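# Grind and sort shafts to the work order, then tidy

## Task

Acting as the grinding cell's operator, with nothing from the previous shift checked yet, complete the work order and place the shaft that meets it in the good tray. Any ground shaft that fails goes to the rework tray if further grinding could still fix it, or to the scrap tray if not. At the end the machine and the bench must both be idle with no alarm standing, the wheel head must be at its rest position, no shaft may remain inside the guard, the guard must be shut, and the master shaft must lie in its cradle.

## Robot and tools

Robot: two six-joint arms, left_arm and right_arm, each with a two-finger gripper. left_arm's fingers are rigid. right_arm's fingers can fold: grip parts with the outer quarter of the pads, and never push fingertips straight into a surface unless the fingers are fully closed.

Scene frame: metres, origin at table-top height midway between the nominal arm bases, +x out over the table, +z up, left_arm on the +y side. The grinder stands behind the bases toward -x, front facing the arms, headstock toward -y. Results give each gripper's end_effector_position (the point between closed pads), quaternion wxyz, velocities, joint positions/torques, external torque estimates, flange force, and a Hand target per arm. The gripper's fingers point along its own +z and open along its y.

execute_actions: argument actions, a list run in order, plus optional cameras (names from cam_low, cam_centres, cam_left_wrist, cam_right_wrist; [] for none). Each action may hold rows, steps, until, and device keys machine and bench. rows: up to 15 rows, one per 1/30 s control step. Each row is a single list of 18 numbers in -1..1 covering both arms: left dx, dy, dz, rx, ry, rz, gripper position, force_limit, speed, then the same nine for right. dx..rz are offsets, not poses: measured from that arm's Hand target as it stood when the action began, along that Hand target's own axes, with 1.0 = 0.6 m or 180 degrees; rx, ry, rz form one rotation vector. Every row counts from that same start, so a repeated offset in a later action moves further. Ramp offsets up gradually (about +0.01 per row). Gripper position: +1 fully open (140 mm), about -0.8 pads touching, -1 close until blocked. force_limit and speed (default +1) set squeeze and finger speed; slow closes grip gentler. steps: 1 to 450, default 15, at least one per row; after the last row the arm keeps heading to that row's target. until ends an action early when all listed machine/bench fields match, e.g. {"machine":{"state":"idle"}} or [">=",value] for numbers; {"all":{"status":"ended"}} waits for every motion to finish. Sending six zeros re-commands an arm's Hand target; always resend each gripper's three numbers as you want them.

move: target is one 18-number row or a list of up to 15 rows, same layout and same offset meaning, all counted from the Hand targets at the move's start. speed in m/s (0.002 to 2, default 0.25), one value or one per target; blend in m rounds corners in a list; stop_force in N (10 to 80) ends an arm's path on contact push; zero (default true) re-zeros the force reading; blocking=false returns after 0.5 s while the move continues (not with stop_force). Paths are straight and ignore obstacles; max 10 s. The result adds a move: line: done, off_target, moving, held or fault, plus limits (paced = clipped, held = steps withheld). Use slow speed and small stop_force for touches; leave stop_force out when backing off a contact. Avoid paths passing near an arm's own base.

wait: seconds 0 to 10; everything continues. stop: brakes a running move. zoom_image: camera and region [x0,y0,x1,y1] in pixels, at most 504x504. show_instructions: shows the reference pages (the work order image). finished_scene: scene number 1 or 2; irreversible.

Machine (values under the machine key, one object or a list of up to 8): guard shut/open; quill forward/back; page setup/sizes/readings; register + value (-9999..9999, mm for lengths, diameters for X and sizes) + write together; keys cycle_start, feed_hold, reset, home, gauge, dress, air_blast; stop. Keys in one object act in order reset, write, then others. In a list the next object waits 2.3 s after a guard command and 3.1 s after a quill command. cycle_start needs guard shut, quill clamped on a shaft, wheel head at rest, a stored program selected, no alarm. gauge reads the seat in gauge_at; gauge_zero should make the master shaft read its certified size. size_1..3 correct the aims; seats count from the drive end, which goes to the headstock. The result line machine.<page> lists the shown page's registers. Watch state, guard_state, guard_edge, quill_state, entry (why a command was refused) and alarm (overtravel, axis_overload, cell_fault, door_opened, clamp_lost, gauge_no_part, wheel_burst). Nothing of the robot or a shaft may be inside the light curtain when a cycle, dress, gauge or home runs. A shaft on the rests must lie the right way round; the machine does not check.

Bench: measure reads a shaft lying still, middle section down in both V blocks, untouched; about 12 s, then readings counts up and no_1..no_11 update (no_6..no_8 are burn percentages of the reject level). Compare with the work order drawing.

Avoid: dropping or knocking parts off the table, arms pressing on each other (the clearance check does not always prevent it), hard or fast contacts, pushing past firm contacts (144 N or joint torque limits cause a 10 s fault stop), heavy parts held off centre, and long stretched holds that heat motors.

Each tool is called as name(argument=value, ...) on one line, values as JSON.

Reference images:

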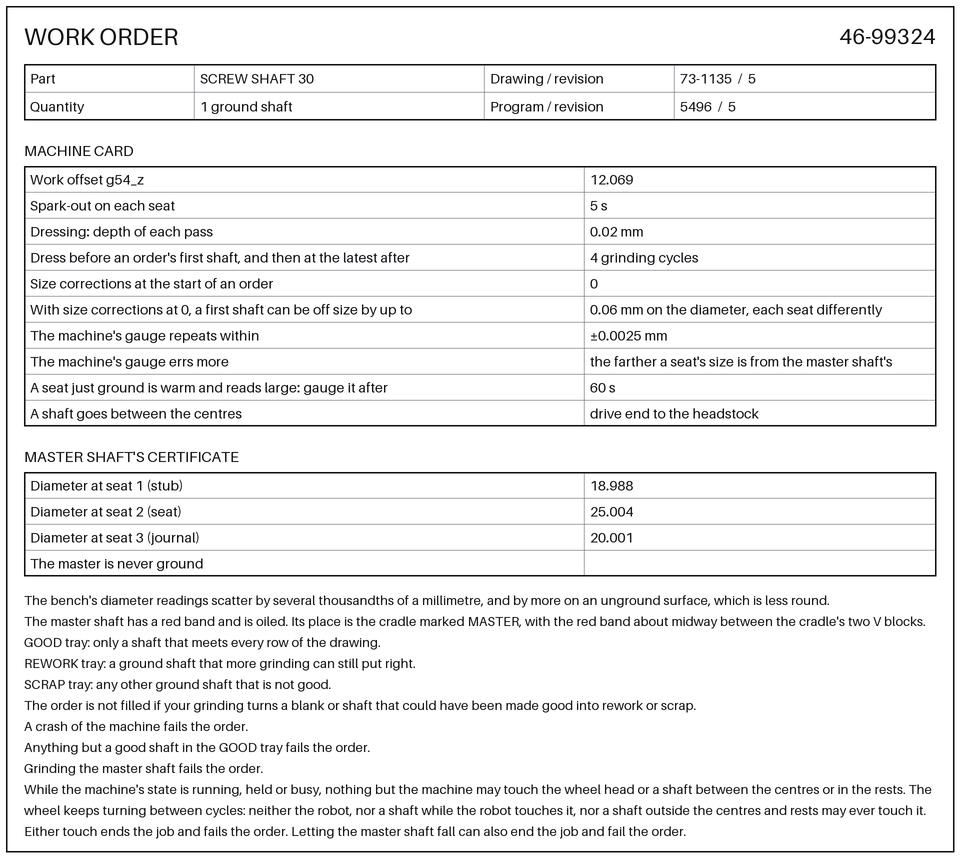

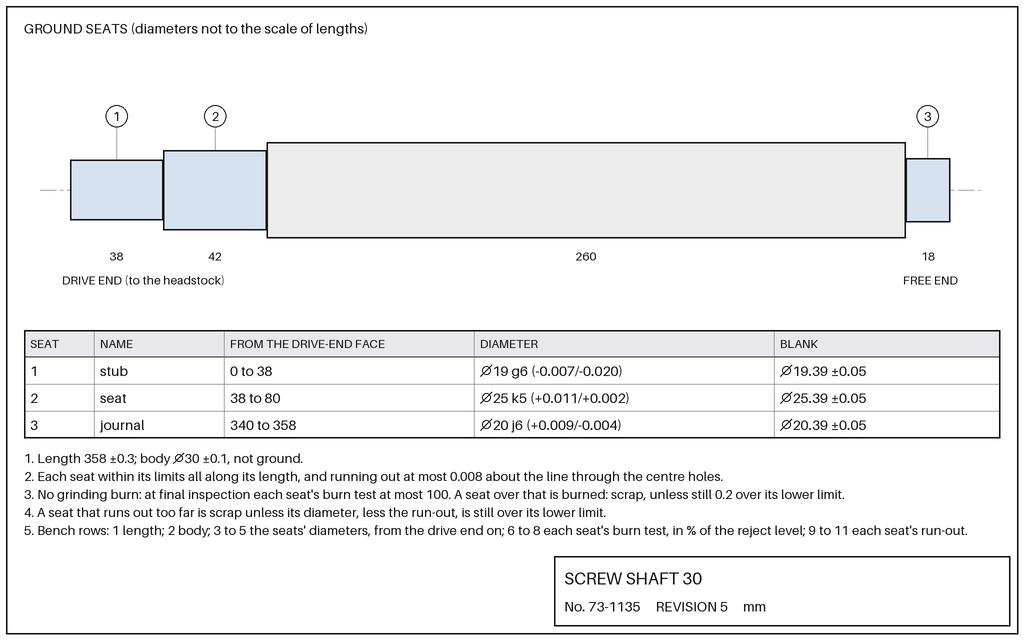

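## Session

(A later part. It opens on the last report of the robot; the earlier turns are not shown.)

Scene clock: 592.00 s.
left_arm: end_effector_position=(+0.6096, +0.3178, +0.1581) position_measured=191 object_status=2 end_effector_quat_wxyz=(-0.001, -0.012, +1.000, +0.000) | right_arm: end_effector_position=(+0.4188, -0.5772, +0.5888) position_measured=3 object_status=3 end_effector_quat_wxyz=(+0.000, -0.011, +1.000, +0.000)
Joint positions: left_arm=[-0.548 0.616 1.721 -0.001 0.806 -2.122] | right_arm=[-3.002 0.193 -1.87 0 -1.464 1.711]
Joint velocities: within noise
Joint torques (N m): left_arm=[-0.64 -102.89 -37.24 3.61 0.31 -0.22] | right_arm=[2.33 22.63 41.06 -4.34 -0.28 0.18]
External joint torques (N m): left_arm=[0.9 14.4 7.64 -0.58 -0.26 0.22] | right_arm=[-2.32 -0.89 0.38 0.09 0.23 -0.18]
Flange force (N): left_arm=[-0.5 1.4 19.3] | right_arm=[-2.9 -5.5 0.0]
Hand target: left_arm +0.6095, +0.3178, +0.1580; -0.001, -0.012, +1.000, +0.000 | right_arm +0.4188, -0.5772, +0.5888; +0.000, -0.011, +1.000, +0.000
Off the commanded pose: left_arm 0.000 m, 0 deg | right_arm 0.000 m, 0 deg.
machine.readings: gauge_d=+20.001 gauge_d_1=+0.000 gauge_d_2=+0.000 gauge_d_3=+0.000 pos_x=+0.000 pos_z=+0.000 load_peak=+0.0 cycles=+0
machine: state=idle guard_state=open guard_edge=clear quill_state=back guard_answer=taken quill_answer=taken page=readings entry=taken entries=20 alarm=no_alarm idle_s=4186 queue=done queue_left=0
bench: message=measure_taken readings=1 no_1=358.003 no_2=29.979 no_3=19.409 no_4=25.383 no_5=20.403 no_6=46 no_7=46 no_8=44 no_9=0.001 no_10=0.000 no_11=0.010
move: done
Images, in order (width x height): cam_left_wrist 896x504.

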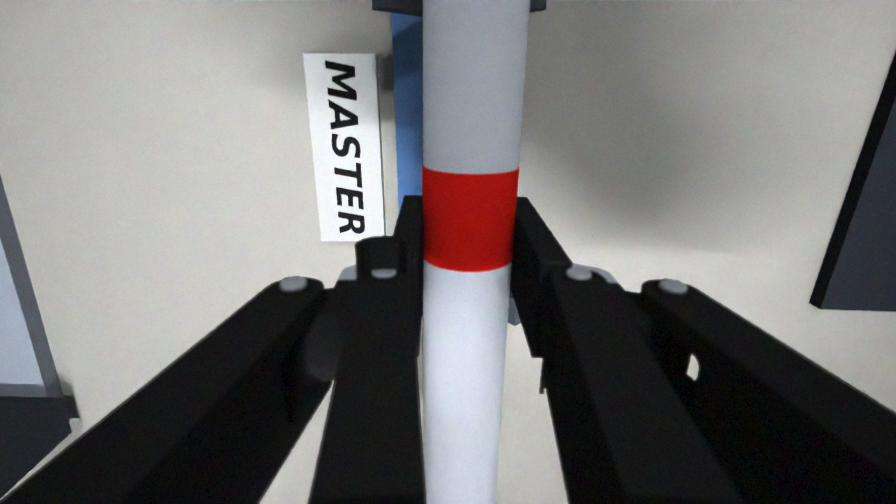

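move(target=[-0.0008,-0.0008,0.1,0,0,0,-1,1,1, 0,0,0,0,0,0,1,1,1], speed=0.08, cameras=[])

move(target=[0,0,0.06,0,0,0,-1,1,1, 0,0,0,0,0,0,1,1,1], speed=0.015, stop_force=10, cameras=["cam_left_wrist"])

Scene clock: 596.27 s.
left_arm: end_effector_position=(+0.6099, +0.3174, +0.0981) position_measured=191 object_status=2 end_effector_quat_wxyz=(-0.001, -0.012, +1.000, +0.000) | right_arm: end_effector_position=(+0.4188, -0.5772, +0.5888) position_measured=3 object_status=3 end_effector_quat_wxyz=(+0.000, -0.011, +1.000, +0.000)
Joint positions: left_arm=[-0.548 0.687 1.735 -0.001 0.721 -2.122] | right_arm=[-3.002 0.193 -1.87 0 -1.464 1.711]
Joint velocities: within noise
Joint torques (N m): left_arm=[-0.73 -105.04 -33.77 3.46 -0.01 -0.18] | right_arm=[2.44 22.72 41.05 -4.35 -0.29 0.17]
External joint torques (N m): left_arm=[1.16 13.08 6.62 -0.67 0.05 0.18] | right_arm=[-2.31 -1.62 0.08 0.13 0.24 -0.17]
Flange force (N): left_arm=[-0.4 1.8 17.2] | right_arm=[-3.7 -5.4 0.6]
Hand target: left_arm +0.6099, +0.3174, +0.0980; -0.001, -0.012, +1.000, +0.000 | right_arm +0.4188, -0.5772, +0.5888; +0.000, -0.011, +1.000, +0.000
Off the commanded pose: left_arm 0.000 m, 0 deg | right_arm 0.000 m, 0 deg.
machine.readings: gauge_d=+20.001 gauge_d_1=+0.000 gauge_d_2=+0.000 gauge_d_3=+0.000 pos_x=+0.000 pos_z=+0.000 load_peak=+0.0 cycles=+0
machine: state=idle guard_state=open guard_edge=clear quill_state=back guard_answer=taken quill_answer=taken page=readings entry=taken entries=20 alarm=no_alarm idle_s=4190 queue=done queue_left=0
bench: message=measure_taken readings=1 no_1=358.003 no_2=29.979 no_3=19.409 no_4=25.383 no_5=20.403 no_6=46 no_7=46 no_8=44 no_9=0.001 no_10=0.000 no_11=0.010
move: done
No camera images: "cameras" was empty.

Scene clock: 598.80 s.
left_arm: end_effector_position=(+0.6100, +0.3173, +0.0700) position_measured=191 object_status=2 end_effector_quat_wxyz=(-0.001, -0.012, +1.000, +0.000) | right_arm: end_effector_position=(+0.4188, -0.5772, +0.5888) position_measured=3 object_status=3 end_effector_quat_wxyz=(+0.000, -0.011, +1.000, +0.000)
Joint positions: left_arm=[-0.549 0.723 1.739 -0.001 0.682 -2.122] | right_arm=[-3.002 0.193 -1.87 0 -1.464 1.711]
Joint velocities: within noise
Joint torques (N m): left_arm=[-5.64 -92.92 -28.08 3.51 -0.85 1.21] | right_arm=[2.82 22.97 41.14 -4.29 -0.29 0.16]
External joint torques (N m): left_arm=[5.67 -0.31 2.17 -0.86 0.89 -1.21] | right_arm=[-2.76 -1.38 0.31 0.04 0.24 -0.16]
Flange force (N): left_arm=[0.5 7.0 -1.4] | right_arm=[-3.8 -6.4 0.2]
Hand target: left_arm +0.6100, +0.3173, +0.0700; -0.001, -0.012, +1.000, +0.000 (not the last commanded pose) | right_arm +0.4188, -0.5772, +0.5888; +0.000, -0.011, +1.000, +0.000
Off the commanded pose: left_arm 0.008 m, 0 deg | right_arm 0.000 m, 0 deg.
machine.readings: gauge_d=+20.001 gauge_d_1=+0.000 gauge_d_2=+0.000 gauge_d_3=+0.000 pos_x=+0.000 pos_z=+0.000 load_peak=+0.0 cycles=+0
machine: state=idle guard_state=open guard_edge=clear quill_state=back guard_answer=taken quill_answer=taken page=readings entry=taken entries=20 alarm=no_alarm idle_s=4193 queue=done queue_left=0
bench: message=measure_taken readings=1 no_1=358.003 no_2=29.979 no_3=19.409 no_4=25.383 no_5=20.403 no_6=46 no_7=46 no_8=44 no_9=0.001 no_10=0.000 no_11=0.010
move: contact (left_arm)
Images, in order (width x height): cam_left_wrist 896x504.

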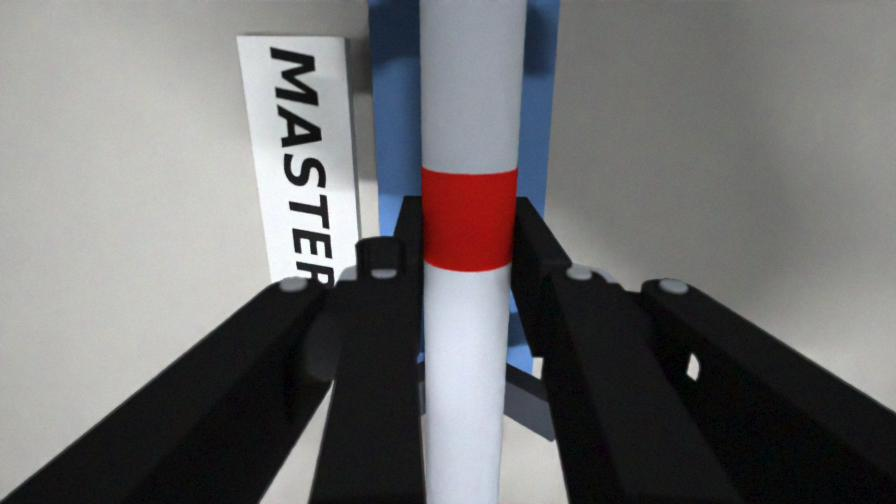

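execute_actions(actions=[{"rows": [[0,0,0,0,0,0,0.1,1,-1, 0,0,0,0,0,0,1,1,1]], "steps": 60}], cameras=[])

move(target=[[0,0,-0.2,0,0,0,0.1,1,-1, 0,0,0,0,0,0,1,1,1],[0.16,-0.5215,-0.2,0,0,0.0100,0.1,1,-1, 0,0,0,0,0,0,1,1,1]], speed=[0.2,0.3], blend=[0.03,0], cameras=["cam_left_wrist"])

Scene clock: 608.77 s.
left_arm: end_effector_position=(+0.6100, +0.3173, +0.0700) position_measured=117 object_status=3 end_effector_quat_wxyz=(-0.001, -0.012, +1.000, +0.000) | right_arm: end_effector_position=(+0.4188, -0.5772, +0.5888) position_measured=3 object_status=3 end_effector_quat_wxyz=(+0.000, -0.011, +1.000, +0.000)
Joint positions: left_arm=[-0.549 0.723 1.739 -0.001 0.682 -2.122] | right_arm=[-3.002 0.193 -1.87 0 -1.464 1.711]
Joint velocities: within noise
Joint torques (N m): left_arm=[-0.92 -92.76 -26.32 3.3 0.21 -0.19] | right_arm=[2.56 22.76 41.03 -4.29 -0.25 0.19]
External joint torques (N m): left_arm=[1.1 -0.42 0.49 -0.65 -0.16 0.19] | right_arm=[-2.55 -0.73 0.57 0.02 0.2 -0.19]
Flange force (N): left_arm=[0.6 2.3 -0.3] | right_arm=[-2.9 -6.1 -0.4]
Hand target: left_arm +0.6100, +0.3173, +0.0700; -0.001, -0.012, +1.000, +0.000 | right_arm +0.4188, -0.5772, +0.5888; +0.000, -0.011, +1.000, +0.000
Off the commanded pose: left_arm 0.000 m, 0 deg | right_arm 0.000 m, 0 deg.
machine.readings: gauge_d=+20.001 gauge_d_1=+0.000 gauge_d_2=+0.000 gauge_d_3=+0.000 pos_x=+0.000 pos_z=+0.000 load_peak=+0.0 cycles=+0
machine: state=idle guard_state=open guard_edge=clear quill_state=back guard_answer=taken quill_answer=taken page=readings entry=taken entries=20 alarm=no_alarm idle_s=4203 queue=done queue_left=0
bench: message=measure_taken readings=1 no_1=358.003 no_2=29.979 no_3=19.409 no_4=25.383 no_5=20.403 no_6=46 no_7=46 no_8=44 no_9=0.001 no_10=0.000 no_11=0.010
No camera images: "cameras" was empty.

Scene clock: 611.03 s.
left_arm: end_effector_position=(+0.5219, +0.0022, +0.1901) position_measured=117 object_status=3 end_effector_quat_wxyz=(-0.001, +0.003, +1.000, +0.000) | right_arm: end_effector_position=(+0.4188, -0.5772, +0.5888) position_measured=3 object_status=3 end_effector_quat_wxyz=(+0.000, -0.011, +1.000, +0.000)
Joint positions: left_arm=[-0.91 0.746 1.401 -0.001 0.995 -2.452] | right_arm=[-3.002 0.193 -1.87 0 -1.464 1.711]
Joint velocities: within noise
Joint torques (N m): left_arm=[-2.77 -102.36 -36.04 4.12 0.35 -0.16] | right_arm=[2.63 22.86 41.1 -4.28 -0.29 0.16]
External joint torques (N m): left_arm=[3.12 -1.96 1.46 -0.59 -0.31 0.16] | right_arm=[-2.46 -1.29 0.27 0.05 0.24 -0.16]
Flange force (N): left_arm=[1.7 7.5 -0.7] | right_arm=[-3.5 -5.8 0.2]
Hand target: left_arm +0.5219, +0.0021, +0.1901; -0.001, +0.003, +1.000, +0.000 | right_arm +0.4188, -0.5772, +0.5888; +0.000, -0.011, +1.000, +0.000
Off the commanded pose: left_arm 0.000 m, 0 deg | right_arm 0.000 m, 0 deg.
machine.readings: gauge_d=+20.001 gauge_d_1=+0.000 gauge_d_2=+0.000 gauge_d_3=+0.000 pos_x=+0.000 pos_z=+0.000 load_peak=+0.0 cycles=+0
machine: state=idle guard_state=open guard_edge=clear quill_state=back guard_answer=taken quill_answer=taken page=readings entry=taken entries=20 alarm=no_alarm idle_s=4205 queue=done queue_left=0
bench: message=measure_taken readings=1 no_1=358.003 no_2=29.979 no_3=19.409 no_4=25.383 no_5=20.403 no_6=46 no_7=46 no_8=44 no_9=0.001 no_10=0.000 no_11=0.010
move: done
Images, in order (width x height): cam_left_wrist 896x504.

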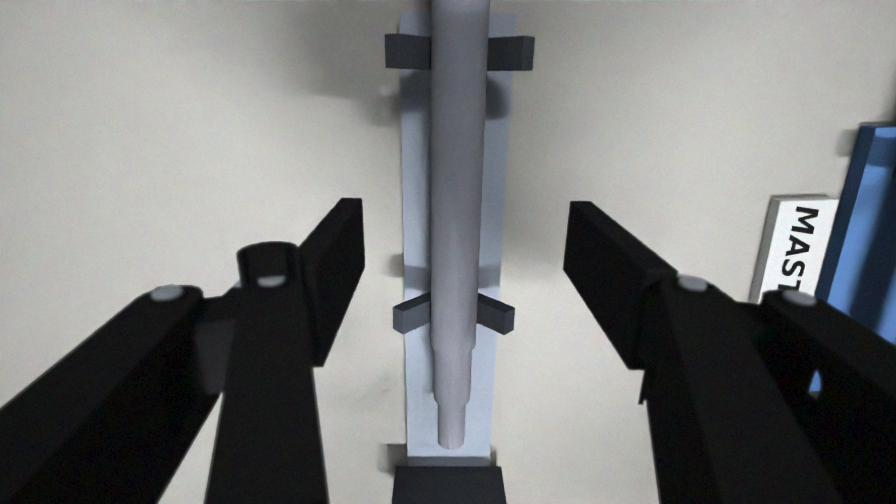

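move(target=[0,-0.003,0.2,0,0,0,0.1,1,-1, 0,0,0,0,0,0,1,1,1], speed=0.12, cameras=["cam_left_wrist"])

execute_actions(actions=[{"rows": [[0,0,0,0,0,0,-1,1,0.8, 0,0,0,0,0,0,1,1,1]], "steps": 60}], cameras=["cam_left_wrist"])

Scene clock: 615.87 s.
left_arm: end_effector_position=(+0.5217, +0.0003, +0.0702) position_measured=117 object_status=3 end_effector_quat_wxyz=(-0.001, +0.003, +1.000, +0.000) | right_arm: end_effector_position=(+0.4188, -0.5772, +0.5888) position_measured=3 object_status=3 end_effector_quat_wxyz=(+0.000, -0.011, +1.000, +0.000)
Joint positions: left_arm=[-0.911 0.866 1.43 -0.001 0.846 -2.453] | right_arm=[-3.002 0.193 -1.87 0 -1.464 1.711]
Joint velocities: within noise
Joint torques (N m): left_arm=[-0.62 -109.8 -31.15 3.72 -0.13 -0.15] | right_arm=[2.75 23.07 41.11 -4.32 -0.27 0.21]
External joint torques (N m): left_arm=[0.96 0.86 0.14 -0.56 0.15 0.15] | right_arm=[-2.61 -1.69 0.23 0.08 0.22 -0.21]
Flange force (N): left_arm=[-1.6 0.1 0.8] | right_arm=[-4.1 -6.2 0.3]
Hand target: left_arm +0.5217, +0.0003, +0.0701; -0.001, +0.003, +1.000, +0.000 | right_arm +0.4188, -0.5772, +0.5888; +0.000, -0.011, +1.000, +0.000
Off the commanded pose: left_arm 0.000 m, 0 deg | right_arm 0.000 m, 0 deg.
machine.readings: gauge_d=+20.001 gauge_d_1=+0.000 gauge_d_2=+0.000 gauge_d_3=+0.000 pos_x=+0.000 pos_z=+0.000 load_peak=+0.0 cycles=+0
machine: state=idle guard_state=open guard_edge=clear quill_state=back guard_answer=taken quill_answer=taken page=readings entry=taken entries=20 alarm=no_alarm idle_s=4210 queue=done queue_left=0
bench: message=measure_taken readings=1 no_1=358.003 no_2=29.979 no_3=19.409 no_4=25.383 no_5=20.403 no_6=46 no_7=46 no_8=44 no_9=0.001 no_10=0.000 no_11=0.010
move: done
Images, in order (width x height): cam_left_wrist 896x504.

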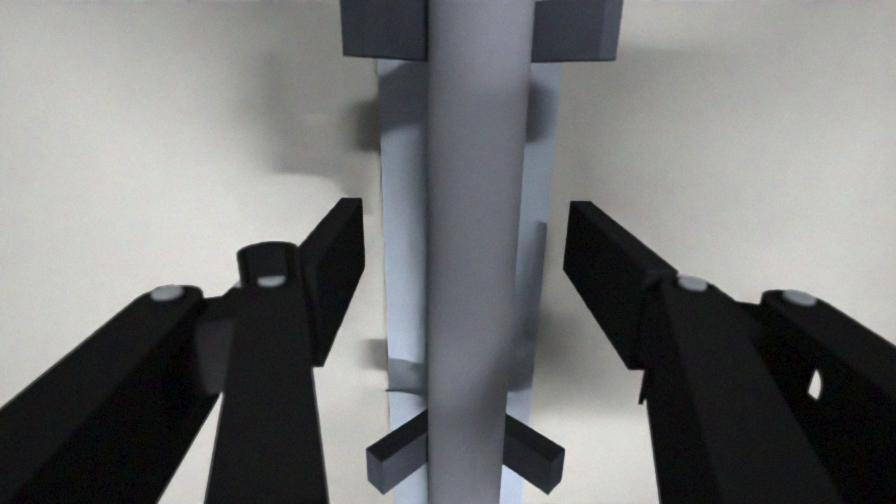

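Scene clock: 618.07 s.
left_arm: end_effector_position=(+0.5217, +0.0003, +0.0701) position_measured=191 object_status=2 end_effector_quat_wxyz=(-0.001, +0.003, +1.000, +0.000) | right_arm: end_effector_position=(+0.4188, -0.5772, +0.5888) position_measured=3 object_status=3 end_effector_quat_wxyz=(+0.000, -0.011, +1.000, +0.000)
Joint positions: left_arm=[-0.911 0.866 1.43 -0.001 0.846 -2.453] | right_arm=[-3.002 0.193 -1.87 0 -1.464 1.711]
Joint velocities: within noise
Joint torques (N m): left_arm=[-31.91 -90.5 -49.54 -4.93 -15.34 -0.06] | right_arm=[2.72 22.89 41.08 -4.32 -0.27 0.2]
External joint torques (N m): left_arm=[32.37 -18.59 18.51 8.1 15.36 0.06] | right_arm=[-2.8 -0.82 0.62 0.04 0.22 -0.2]
Flange force (N): left_arm=[4.8 60.2 -36.4] | right_arm=[-3.2 -6.7 -0.5]
Hand target: left_arm +0.5217, +0.0003, +0.0701; -0.001, +0.003, +1.000, +0.000 | right_arm +0.4188, -0.5772, +0.5888; +0.000, -0.011, +1.000, +0.000
Off the commanded pose: left_arm 0.000 m, 0 deg | right_arm 0.000 m, 0 deg.
machine.readings: gauge_d=+20.001 gauge_d_1=+0.000 gauge_d_2=+0.000 gauge_d_3=+0.000 pos_x=+0.000 pos_z=+0.000 load_peak=+0.0 cycles=+0
machine: state=idle guard_state=open guard_edge=clear quill_state=back guard_answer=taken quill_answer=taken page=readings entry=taken entries=20 alarm=no_alarm idle_s=4212 queue=done queue_left=0
bench: message=measure_taken readings=1 no_1=358.003 no_2=29.979 no_3=19.409 no_4=25.383 no_5=20.403 no_6=46 no_7=46 no_8=44 no_9=0.001 no_10=0.000 no_11=0.010
Images, in order (width x height): cam_left_wrist 896x504.

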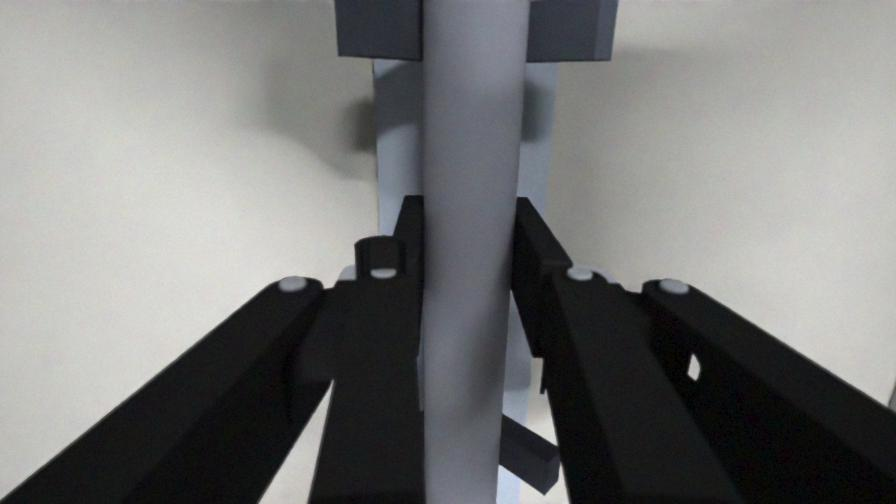

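move(target=[0,0.0023,0,0,0,0,-1,1,0.8, 0,0,0,0,0,0,1,1,1], speed=0.02, cameras=[])

move(target=[0,0,-0.04,0,0,0,-1,1,0.8, 0,0,0,0,0,0,1,1,1], speed=0.03, cameras=["cam_left_wrist"])

Scene clock: 622.83 s.
left_arm: end_effector_position=(+0.5217, +0.0016, +0.0701) position_measured=191 object_status=2 end_effector_quat_wxyz=(-0.001, +0.003, +1.000, +0.000) | right_arm: end_effector_position=(+0.4188, -0.5772, +0.5888) position_measured=3 object_status=3 end_effector_quat_wxyz=(+0.000, -0.011, +1.000, +0.000)
Joint positions: left_arm=[-0.91 0.865 1.432 -0.002 0.845 -2.452] | right_arm=[-3.002 0.193 -1.87 0 -1.464 1.711]
Joint velocities: within noise
Joint torques (N m): left_arm=[-10.23 -94.96 -33.38 1.28 -4.78 -0.14] | right_arm=[2.44 22.76 41.07 -4.29 -0.27 0.16]
External joint torques (N m): left_arm=[10.41 -13.06 2.74 1.84 4.81 0.14] | right_arm=[-2.39 -1.18 0.32 0.05 0.22 -0.16]
Flange force (N): left_arm=[1.7 19.8 -19.5] | right_arm=[-3.3 -5.6 0.1]
Hand target: left_arm +0.5217, +0.0017, +0.0701; -0.001, +0.003, +1.000, +0.000 | right_arm +0.4188, -0.5772, +0.5888; +0.000, -0.011, +1.000, +0.000
Off the commanded pose: left_arm 0.000 m, 0 deg | right_arm 0.000 m, 0 deg.
machine.readings: gauge_d=+20.001 gauge_d_1=+0.000 gauge_d_2=+0.000 gauge_d_3=+0.000 pos_x=+0.000 pos_z=+0.000 load_peak=+0.0 cycles=+0
machine: state=idle guard_state=open guard_edge=clear quill_state=back guard_answer=taken quill_answer=taken page=readings entry=taken entries=20 alarm=no_alarm idle_s=4217 queue=done queue_left=0
bench: message=measure_taken readings=1 no_1=358.003 no_2=29.979 no_3=19.409 no_4=25.383 no_5=20.403 no_6=46 no_7=46 no_8=44 no_9=0.001 no_10=0.000 no_11=0.010
move: done
No camera images: "cameras" was empty.

Scene clock: 623.93 s.
left_arm: end_effector_position=(+0.5218, +0.0017, +0.0939) position_measured=191 object_status=2 end_effector_quat_wxyz=(-0.001, +0.003, +1.000, +0.000) | right_arm: end_effector_position=(+0.4188, -0.5772, +0.5888) position_measured=3 object_status=3 end_effector_quat_wxyz=(+0.000, -0.011, +1.000, +0.000)
Joint positions: left_arm=[-0.91 0.84 1.43 -0.001 0.873 -2.452] | right_arm=[-3.002 0.193 -1.87 0 -1.464 1.711]
Joint velocities: within noise
Joint torques (N m): left_arm=[-1.22 -122.8 -39.07 3.82 -0.22 -0.13] | right_arm=[2.69 22.54 41.13 -4.28 -0.26 0.21]
External joint torques (N m): left_arm=[1.61 15.42 7.61 -0.61 0.25 0.13] | right_arm=[-2.65 -0.82 0.37 0.03 0.21 -0.21]
Flange force (N): left_arm=[-1.4 1.3 17.1] | right_arm=[-2.8 -6.4 -0.1]
Hand target: left_arm +0.5218, +0.0017, +0.0941; -0.001, +0.003, +1.000, +0.000 | right_arm +0.4188, -0.5772, +0.5888; +0.000, -0.011, +1.000, +0.000
Off the commanded pose: left_arm 0.000 m, 0 deg | right_arm 0.000 m, 0 deg.
machine.readings: gauge_d=+20.001 gauge_d_1=+0.000 gauge_d_2=+0.000 gauge_d_3=+0.000 pos_x=+0.000 pos_z=+0.000 load_peak=+0.0 cycles=+0
machine: state=idle guard_state=open guard_edge=clear quill_state=back guard_answer=taken quill_answer=taken page=readings entry=taken entries=20 alarm=no_alarm idle_s=4218 queue=done queue_left=0
bench: message=measure_taken readings=1 no_1=358.003 no_2=29.979 no_3=19.409 no_4=25.383 no_5=20.403 no_6=46 no_7=46 no_8=44 no_9=0.001 no_10=0.000 no_11=0.010
move: done
Images, in order (width x height): cam_left_wrist 896x504.

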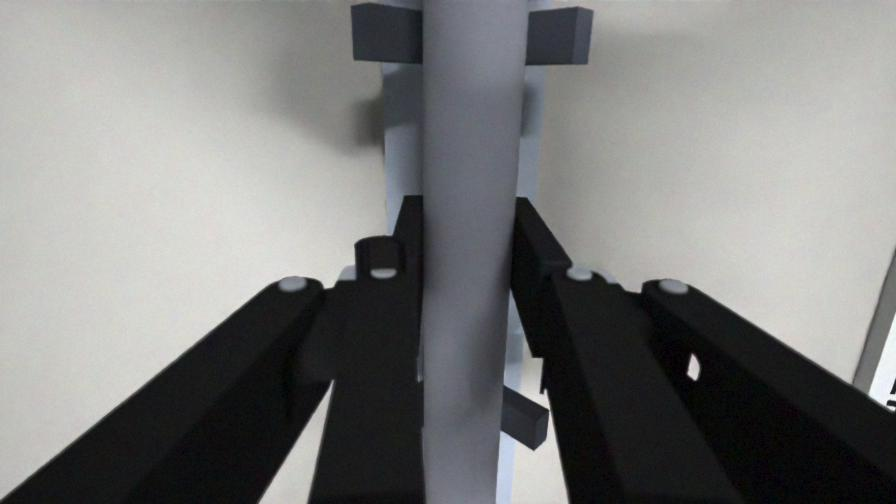

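move(target=[[0,0,-0.3,0,0,0,-1,1,0.8, 0,0,0,0,0,0,1,1,1],[0.917,0.191,-0.593,0,0,0.248,-1,1,0.8, 0,0,0,0,0,0,1,1,1]], speed=[0.12,0.25], blend=[0.06,0], cameras=[])

move(target=[0.663,-0.7916,0,0,0,0.25,-1,1,0.8, 0,0,0,0,0,0,1,1,1], speed=0.25, cameras=["cam_left_wrist"])

Scene clock: 633.77 s.
left_arm: end_effector_position=(-0.0270, +0.1200, +0.4507) position_measured=191 object_status=2 end_effector_quat_wxyz=(-0.001, +0.383, +0.924, +0.000) | right_arm: end_effector_position=(+0.4188, -0.5772, +0.5888) position_measured=3 object_status=3 end_effector_quat_wxyz=(+0.000, -0.011, +1.000, +0.000)
Joint positions: left_arm=[-1.585 0.052 1.9 -0.002 1.19 -2.348] | right_arm=[-3.002 0.193 -1.87 0 -1.464 1.711]
Joint velocities: within noise
Joint torques (N m): left_arm=[-1.67 -52.84 -47.89 4.47 0.3 -0.09] | right_arm=[2.53 22.66 41.2 -4.34 -0.29 0.16]
External joint torques (N m): left_arm=[1.86 8.63 9.57 -0.56 -0.26 0.09] | right_arm=[-2.47 -0.42 0.3 0.09 0.23 -0.16]
Flange force (N): left_arm=[-0.6 4.2 18.0] | right_arm=[-2.0 -5.9 0.0]
Hand target: left_arm -0.0271, +0.1200, +0.4507; -0.001, +0.383, +0.924, +0.000 | right_arm +0.4188, -0.5772, +0.5888; +0.000, -0.011, +1.000, +0.000
Off the commanded pose: left_arm 0.000 m, 0 deg | right_arm 0.000 m, 0 deg.
machine.readings: gauge_d=+20.001 gauge_d_1=+0.000 gauge_d_2=+0.000 gauge_d_3=+0.000 pos_x=+0.000 pos_z=+0.000 load_peak=+0.0 cycles=+0
machine: state=idle guard_state=open guard_edge=clear quill_state=back guard_answer=taken quill_answer=taken page=readings entry=taken entries=20 alarm=no_alarm idle_s=4227 queue=done queue_left=0
bench: message=measure_taken readings=1 no_1=358.003 no_2=29.979 no_3=19.409 no_4=25.383 no_5=20.403 no_6=46 no_7=46 no_8=44 no_9=0.001 no_10=0.000 no_11=0.010
move: done
No camera images: "cameras" was empty.

Scene clock: 636.83 s.
left_arm: end_effector_position=(-0.6442, +0.0656, +0.4516) position_measured=191 object_status=2 end_effector_quat_wxyz=(-0.001, +0.707, +0.707, -0.001) | right_arm: end_effector_position=(+0.4188, -0.5772, +0.5888) position_measured=3 object_status=3 end_effector_quat_wxyz=(+0.000, -0.011, +1.000, +0.000)
Joint positions: left_arm=[-2.396 0.494 1.319 -0.001 1.328 -2.374] | right_arm=[-3.002 0.193 -1.87 0 -1.464 1.711]
Joint velocities: within noise
Joint torques (N m): left_arm=[-0.98 -102.28 -49.96 4.65 0.36 -0.17] | right_arm=[2.45 22.96 41.2 -4.31 -0.24 0.18]
External joint torques (N m): left_arm=[0.97 14.06 10.05 -0.58 -0.33 0.17] | right_arm=[-2.25 -1.81 0.14 0.09 0.19 -0.18]
Flange force (N): left_arm=[0.9 2.8 18.5] | right_arm=[-4.1 -5.3 0.5]
Hand target: left_arm -0.6443, +0.0656, +0.4516; -0.001, +0.707, +0.707, +0.000 | right_arm +0.4188, -0.5772, +0.5888; +0.000, -0.011, +1.000, +0.000
Off the commanded pose: left_arm 0.000 m, 0 deg | right_arm 0.000 m, 0 deg.
machine.readings: gauge_d=+20.001 gauge_d_1=+0.000 gauge_d_2=+0.000 gauge_d_3=+0.000 pos_x=+0.000 pos_z=+0.000 load_peak=+0.0 cycles=+0
machine: state=idle guard_state=open guard_edge=clear quill_state=back guard_answer=taken quill_answer=taken page=readings entry=taken entries=20 alarm=no_alarm idle_s=4230 queue=done queue_left=0
bench: message=measure_taken readings=1 no_1=358.003 no_2=29.979 no_3=19.409 no_4=25.383 no_5=20.403 no_6=46 no_7=46 no_8=44 no_9=0.001 no_10=0.000 no_11=0.010
move: done
Images, in order (width x height): cam_left_wrist 896x504.

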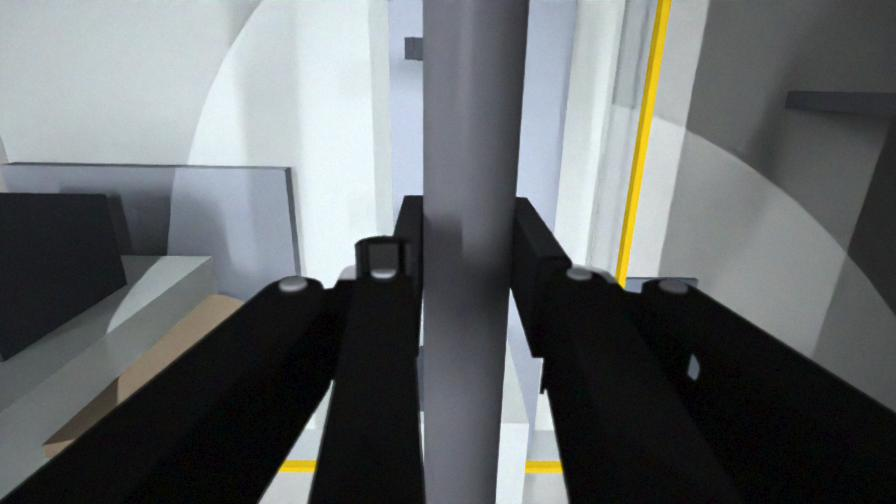

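move(target=[0.0017,-0.0013,0.411,0,0,0,-1,1,0.8, 0,0,0,0,0,0,1,1,1], speed=0.15, cameras=["cam_left_wrist","cam_centres"])

zoom_image(camera="cam_centres", region=[330, 110, 480, 220])

Scene clock: 643.57 s.
left_arm: end_effector_position=(-0.6454, +0.0667, +0.2051) position_measured=191 object_status=2 end_effector_quat_wxyz=(-0.001, +0.707, +0.707, +0.000) | right_arm: end_effector_position=(+0.4188, -0.5772, +0.5888) position_measured=3 object_status=3 end_effector_quat_wxyz=(+0.000, -0.011, +1.000, +0.000)
Joint positions: left_arm=[-2.398 0.662 1.527 -0.001 0.952 -2.376] | right_arm=[-3.002 0.193 -1.87 0 -1.464 1.711]
Joint velocities: within noise
Joint torques (N m): left_arm=[-1.31 -110.11 -42.12 4.01 0.05 -0.13] | right_arm=[2.67 22.8 41.02 -4.32 -0.27 0.15]
External joint torques (N m): left_arm=[1.1 14.26 8.71 -0.61 -0.01 0.13] | right_arm=[-2.55 -0.93 0.47 0.07 0.22 -0.15]
Flange force (N): left_arm=[0.6 2.6 17.5] | right_arm=[-3.1 -6.0 -0.2]
Hand target: left_arm -0.6454, +0.0667, +0.2050; -0.001, +0.707, +0.707, +0.000 | right_arm +0.4188, -0.5772, +0.5888; +0.000, -0.011, +1.000, +0.000
Off the commanded pose: left_arm 0.000 m, 0 deg | right_arm 0.000 m, 0 deg.
machine.readings: gauge_d=+20.001 gauge_d_1=+0.000 gauge_d_2=+0.000 gauge_d_3=+0.000 pos_x=+0.000 pos_z=+0.000 load_peak=+0.0 cycles=+0
machine: state=idle guard_state=open guard_edge=clear quill_state=back guard_answer=taken quill_answer=taken page=readings entry=taken entries=20 alarm=no_alarm idle_s=4237 queue=done queue_left=0
bench: message=measure_taken readings=1 no_1=358.003 no_2=29.979 no_3=19.409 no_4=25.383 no_5=20.403 no_6=46 no_7=46 no_8=44 no_9=0.001 no_10=0.000 no_11=0.010
move: done
Images, in order (width x height): cam_centres 896x504, cam_left_wrist 896x504.

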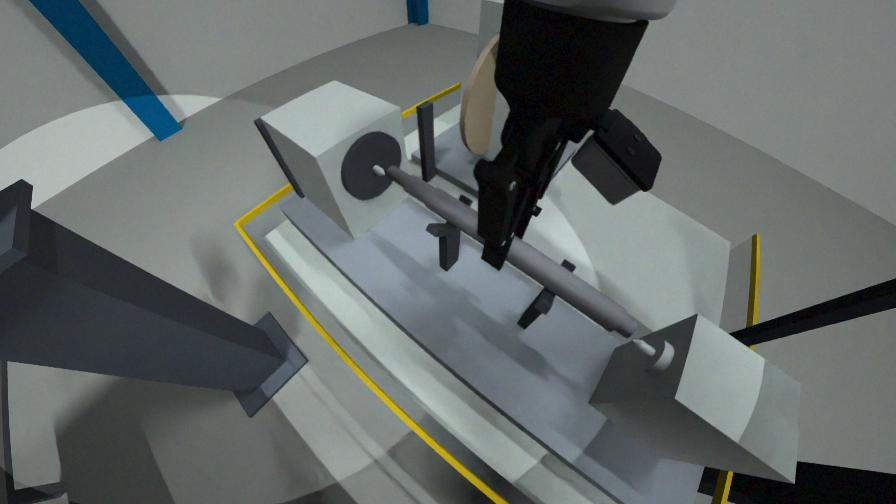

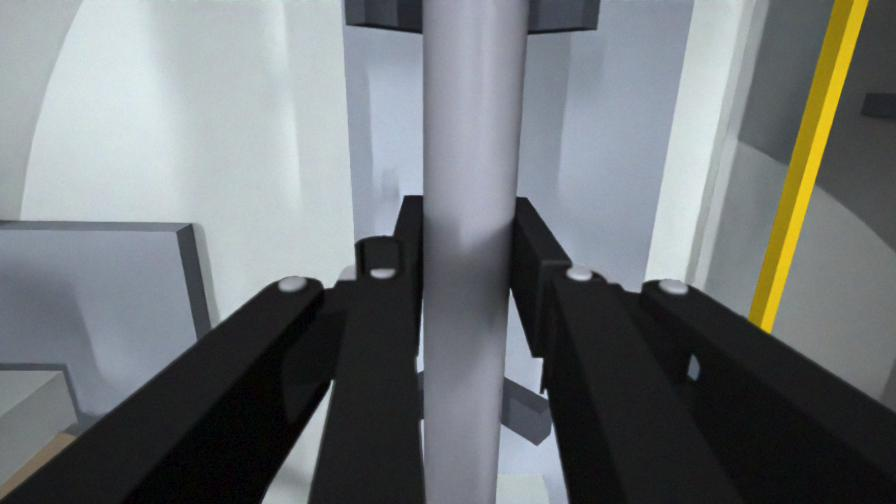

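Scaled by 3.360 from the camera's 896x504 image, which has a finer 1280x720 frame.

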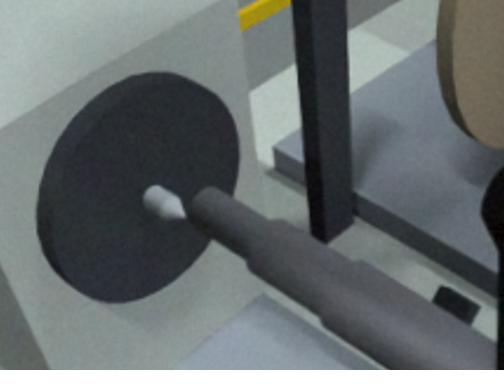

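move(target=[0,0.0005,0.045,0,0,0,-1,1,0.8, 0,0,0,0,0,0,1,1,1], speed=0.015, stop_force=10, cameras=[])

Scene clock: 648.10 s.
left_arm: end_effector_position=(-0.6454, +0.0667, +0.1895) position_measured=191 object_status=2 end_effector_quat_wxyz=(-0.001, +0.707, +0.707, -0.001) | right_arm: end_effector_position=(+0.4188, -0.5772, +0.5888) position_measured=3 object_status=3 end_effector_quat_wxyz=(+0.000, -0.011, +1.000, +0.000)
Joint positions: left_arm=[-2.398 0.676 1.534 -0.001 0.93 -2.376] | right_arm=[-3.002 0.193 -1.87 0 -1.464 1.711]
Joint velocities: within noise
Joint torques (N m): left_arm=[-0.83 -87.79 -31.38 4.15 -1.68 -0.24] | right_arm=[2.7 22.88 41.13 -4.27 -0.23 0.22]
External joint torques (N m): left_arm=[0.86 -10.14 -1.87 -0.76 1.71 0.24] | right_arm=[-2.52 -1.36 0.36 0.03 0.18 -0.22]
Flange force (N): left_arm=[3.9 5.5 -13.0] | right_arm=[-3.7 -6.0 0.0]
Hand target: left_arm -0.6454, +0.0667, +0.1895; -0.001, +0.707, +0.707, -0.001 (not the last commanded pose) | right_arm +0.4188, -0.5772, +0.5888; +0.000, -0.011, +1.000, +0.000
Off the commanded pose: left_arm 0.012 m, 0 deg | right_arm 0.000 m, 0 deg.
machine.readings: gauge_d=+20.001 gauge_d_1=+0.000 gauge_d_2=+0.000 gauge_d_3=+0.000 pos_x=+0.000 pos_z=+0.000 load_peak=+0.0 cycles=+0
machine: state=idle guard_state=open guard_edge=clear quill_state=back guard_answer=taken quill_answer=taken page=readings entry=taken entries=20 alarm=no_alarm idle_s=4242 queue=done queue_left=0
bench: message=measure_taken readings=1 no_1=358.003 no_2=29.979 no_3=19.409 no_4=25.383 no_5=20.403 no_6=46 no_7=46 no_8=44 no_9=0.001 no_10=0.000 no_11=0.010
move: contact (left_arm)
No camera images: "cameras" was empty.

execute_actions(actions=[{"rows": [[0,0,0,0,0,0,0.1,1,-1, 0,0,0,0,0,0,1,1,1]], "steps": 60}, {"machine": {"quill": "forward"}, "steps": 200, "until": {"machine": {"quill_state": "clamped"}}}], cameras=["cam_left_wrist","cam_centres"])

zoom_image(camera="cam_centres", region=[330, 110, 480, 220])

zoom_image(camera="cam_centres", region=[530, 270, 710, 390])

Scene clock: 656.53 s.
left_arm: end_effector_position=(-0.6454, +0.0667, +0.1895) position_measured=117 object_status=3 end_effector_quat_wxyz=(-0.001, +0.707, +0.707, -0.001) | right_arm: end_effector_position=(+0.4188, -0.5772, +0.5888) position_measured=3 object_status=3 end_effector_quat_wxyz=(+0.000, -0.011, +1.000, +0.000)
Joint positions: left_arm=[-2.398 0.676 1.534 -0.001 0.93 -2.376] | right_arm=[-3.002 0.193 -1.87 0 -1.464 1.711]
Joint velocities: within noise
Joint torques (N m): left_arm=[-0.87 -96.46 -33.61 3.95 0.1 -0.14] | right_arm=[2.44 22.59 41.07 -4.28 -0.31 0.17]
External joint torques (N m): left_arm=[0.69 -1 0.39 -0.57 -0.08 0.14] | right_arm=[-2.28 -1.13 0.35 0.04 0.27 -0.17]
External joint torques at the end of the 1st action: left_arm=[1.61 -0.74 0.36 -0.56 -0.15 0.08] | right_arm=[-2.17 -0.95 0.29 0.05 0.23 -0.19]
Flange force (N): left_arm=[1.0 2.3 -0.7] | right_arm=[-3.2 -5.4 0.1]
Flange force at the end of the 1st action (N): left_arm=[0.0 2.8 -0.4] | right_arm=[-2.8 -5.2 0.1]
Hand target: left_arm -0.6454, +0.0667, +0.1895; -0.001, +0.707, +0.707, -0.001 | right_arm +0.4188, -0.5772, +0.5888; +0.000, -0.011, +1.000, +0.000
Off the commanded pose: left_arm 0.000 m, 0 deg | right_arm 0.000 m, 0 deg.
machine.readings: gauge_d=+20.001 gauge_d_1=+0.000 gauge_d_2=+0.000 gauge_d_3=+0.000 pos_x=+0.000 pos_z=+0.000 load_peak=+0.0 cycles=+0
machine: state=idle guard_state=open guard_edge=clear quill_state=clamped guard_answer=taken quill_answer=taken page=readings entry=taken entries=20 alarm=no_alarm idle_s=4250 queue=running queue_left=0
bench: message=measure_taken readings=1 no_1=358.003 no_2=29.979 no_3=19.409 no_4=25.383 no_5=20.403 no_6=46 no_7=46 no_8=44 no_9=0.001 no_10=0.000 no_11=0.010
Images, in order (width x height): cam_centres 896x504, cam_left_wrist 896x504.

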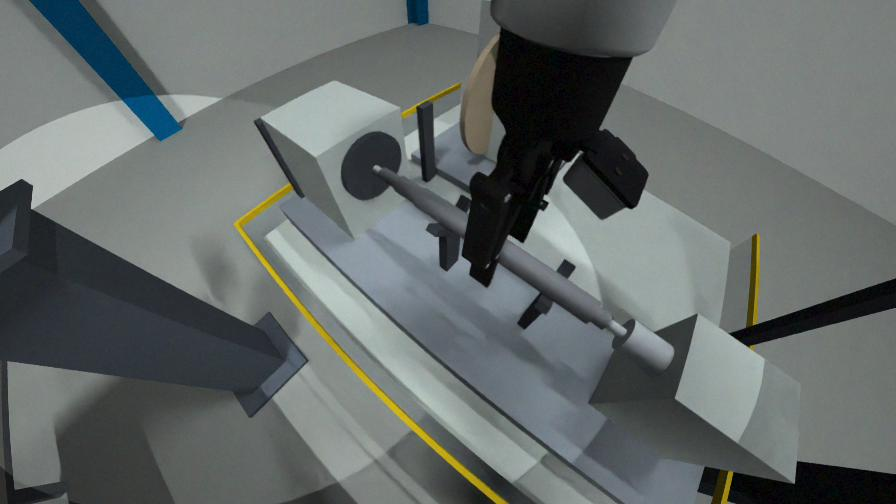

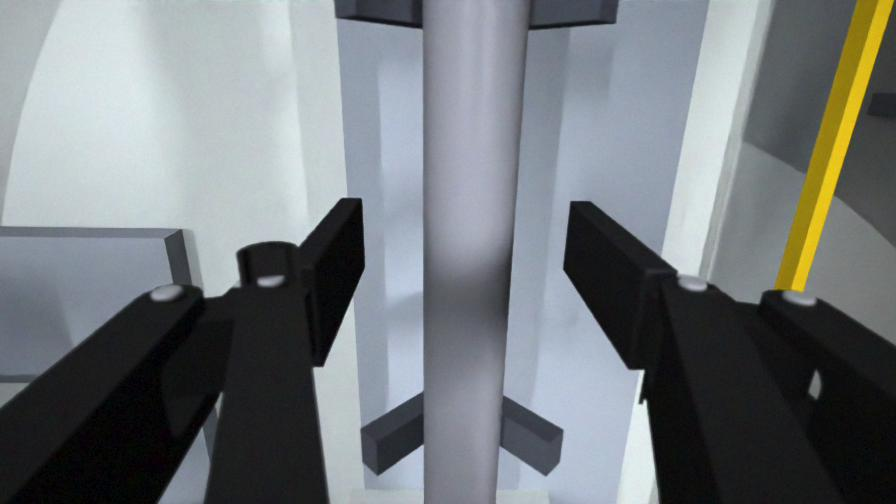

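Scaled by 3.360 from the camera's 896x504 image, which has a finer 1280x720 frame.

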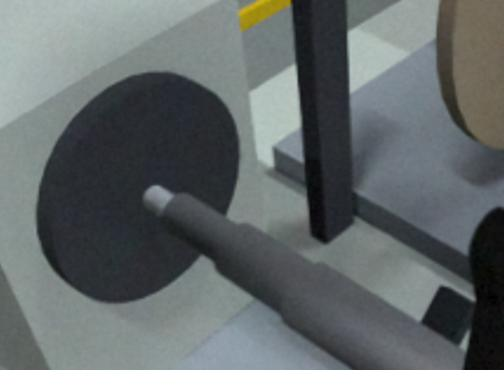

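Scaled by 2.800 from the camera's 896x504 image, which has a finer 1280x720 frame.

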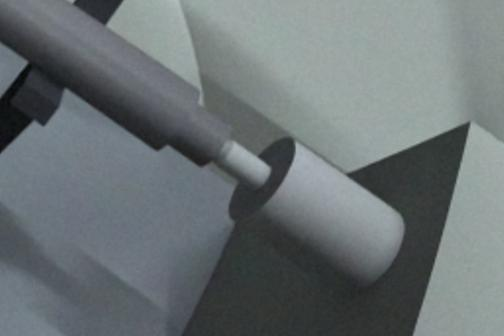

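move(target=[[0,0,-0.6,0,0,0,0.1,1,-1, 0,0,0,0,0,0,1,1,1],[0,0.53,-0.69,0,0,0,0.1,1,-1, 0,0,0,0,0,0,1,1,1]], speed=[0.15,0.3], blend=[0.06,0], cameras=[])

execute_actions(actions=[{"machine": [{"guard": "shut", "page": "sizes"}], "steps": 90, "until": {"machine": {"guard_state": "shut"}}}, {"machine": {"cycle_start": true}, "steps": 30}], cameras=["cam_centres"])

Scene clock: 667.43 s.
left_arm: end_effector_position=(-0.3269, +0.0665, +0.6030) position_measured=117 object_status=3 end_effector_quat_wxyz=(-0.001, +0.707, +0.707, -0.001) | right_arm: end_effector_position=(+0.4188, -0.5772, +0.5888) position_measured=3 object_status=3 end_effector_quat_wxyz=(+0.000, -0.011, +1.000, +0.000)
Joint positions: left_arm=[-2.052 0.163 1.495 -0.001 1.483 -2.031] | right_arm=[-3.002 0.193 -1.87 0 -1.464 1.711]
Joint velocities: within noise
Joint torques (N m): left_arm=[-2 -57.76 -42.12 4.85 0.13 -0.3] | right_arm=[2.33 22.62 41.13 -4.34 -0.25 0.17]
External joint torques (N m): left_arm=[1.84 0.31 1.08 -0.67 -0.1 0.3] | right_arm=[-2.14 -0.88 0.34 0.1 0.2 -0.17]
Flange force (N): left_arm=[0.0 3.5 2.0] | right_arm=[-2.7 -5.1 0.0]
Hand target: left_arm -0.3268, +0.0665, +0.6030; -0.001, +0.707, +0.707, -0.001 | right_arm +0.4188, -0.5772, +0.5888; +0.000, -0.011, +1.000, +0.000
Off the commanded pose: left_arm 0.000 m, 0 deg | right_arm 0.000 m, 0 deg.
machine.readings: gauge_d=+20.001 gauge_d_1=+0.000 gauge_d_2=+0.000 gauge_d_3=+0.000 pos_x=+0.000 pos_z=+0.000 load_peak=+0.0 cycles=+0
machine: state=idle guard_state=open guard_edge=clear quill_state=clamped guard_answer=taken quill_answer=taken page=readings entry=taken entries=20 alarm=no_alarm idle_s=4261 queue=done queue_left=0
bench: message=measure_taken readings=1 no_1=358.003 no_2=29.979 no_3=19.409 no_4=25.383 no_5=20.403 no_6=46 no_7=46 no_8=44 no_9=0.001 no_10=0.000 no_11=0.010
move: done
No camera images: "cameras" was empty.

Scene clock: 670.40 s.
left_arm: end_effector_position=(-0.3268, +0.0665, +0.6030) position_measured=117 object_status=3 end_effector_quat_wxyz=(-0.001, +0.707, +0.707, -0.001) | right_arm: end_effector_position=(+0.4188, -0.5772, +0.5888) position_measured=3 object_status=3 end_effector_quat_wxyz=(+0.000, -0.011, +1.000, +0.000)
Joint positions: left_arm=[-2.052 0.163 1.495 -0.001 1.483 -2.031] | right_arm=[-3.002 0.193 -1.87 0 -1.464 1.711]
Joint velocities: within noise
Joint torques (N m): left_arm=[-1.52 -58.72 -41.93 4.91 0.2 -0.16] | right_arm=[2.56 22.73 40.97 -4.3 -0.27 0.18]
External joint torques (N m): left_arm=[1.48 0.85 0.74 -0.71 -0.16 0.16] | right_arm=[-2.37 -1.28 0.42 0.06 0.22 -0.18]
External joint torques at the end of the 1st action: left_arm=[1.44 0.18 0.91 -0.63 -0.19 0.16] | right_arm=[-2.14 -1.69 0.29 0.03 0.22 -0.19]
Flange force (N): left_arm=[-1.0 2.3 1.6] | right_arm=[-3.6 -5.6 -0.1]
Flange force at the end of the 1st action (N): left_arm=[0.3 2.8 1.8] | right_arm=[-4.0 -5.1 0.2]
Hand target: left_arm -0.3268, +0.0665, +0.6030; -0.001, +0.707, +0.707, -0.001 | right_arm +0.4188, -0.5772, +0.5888; +0.000, -0.011, +1.000, +0.000
Tool commands: left_gripper/position=+0.1 left_gripper/force_limit=+1.0 left_gripper/speed=-1.0 right_gripper/position=+1.0 right_gripper/force_limit=+1.0 right_gripper/speed=+1.0
Off the commanded pose: left_arm 0.000 m, 0 deg | right_arm 0.000 m, 0 deg.
machine.sizes: size_1=+0.080 size_2=+0.080 size_3=+0.080 aim_1=+18.986 aim_2=+25.006 aim_3=+20.003
machine: state=running guard_state=shut guard_edge=clear quill_state=clamped guard_answer=taken quill_answer=taken page=sizes entry=taken entries=21 alarm=no_alarm idle_s=4264 queue=running queue_left=0
bench: message=measure_taken readings=1 no_1=358.003 no_2=29.979 no_3=19.409 no_4=25.383 no_5=20.403 no_6=46 no_7=46 no_8=44 no_9=0.001 no_10=0.000 no_11=0.010
Images, in order (width x height): cam_centres 896x504.

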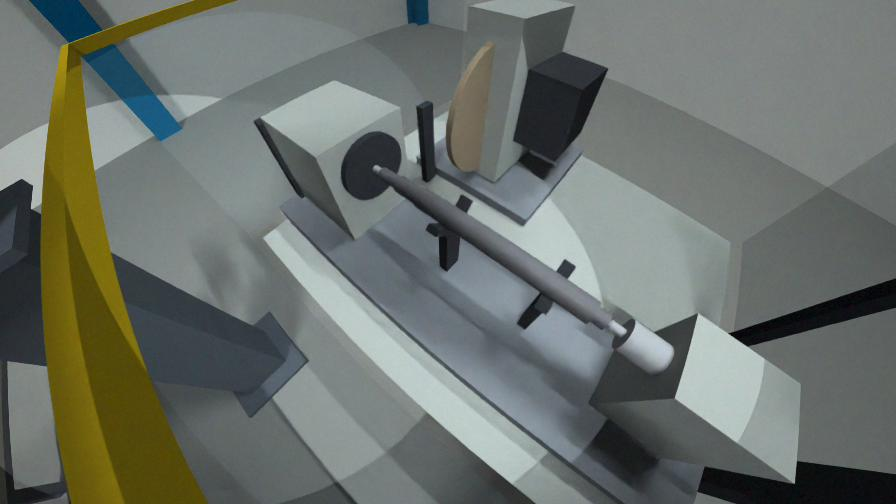

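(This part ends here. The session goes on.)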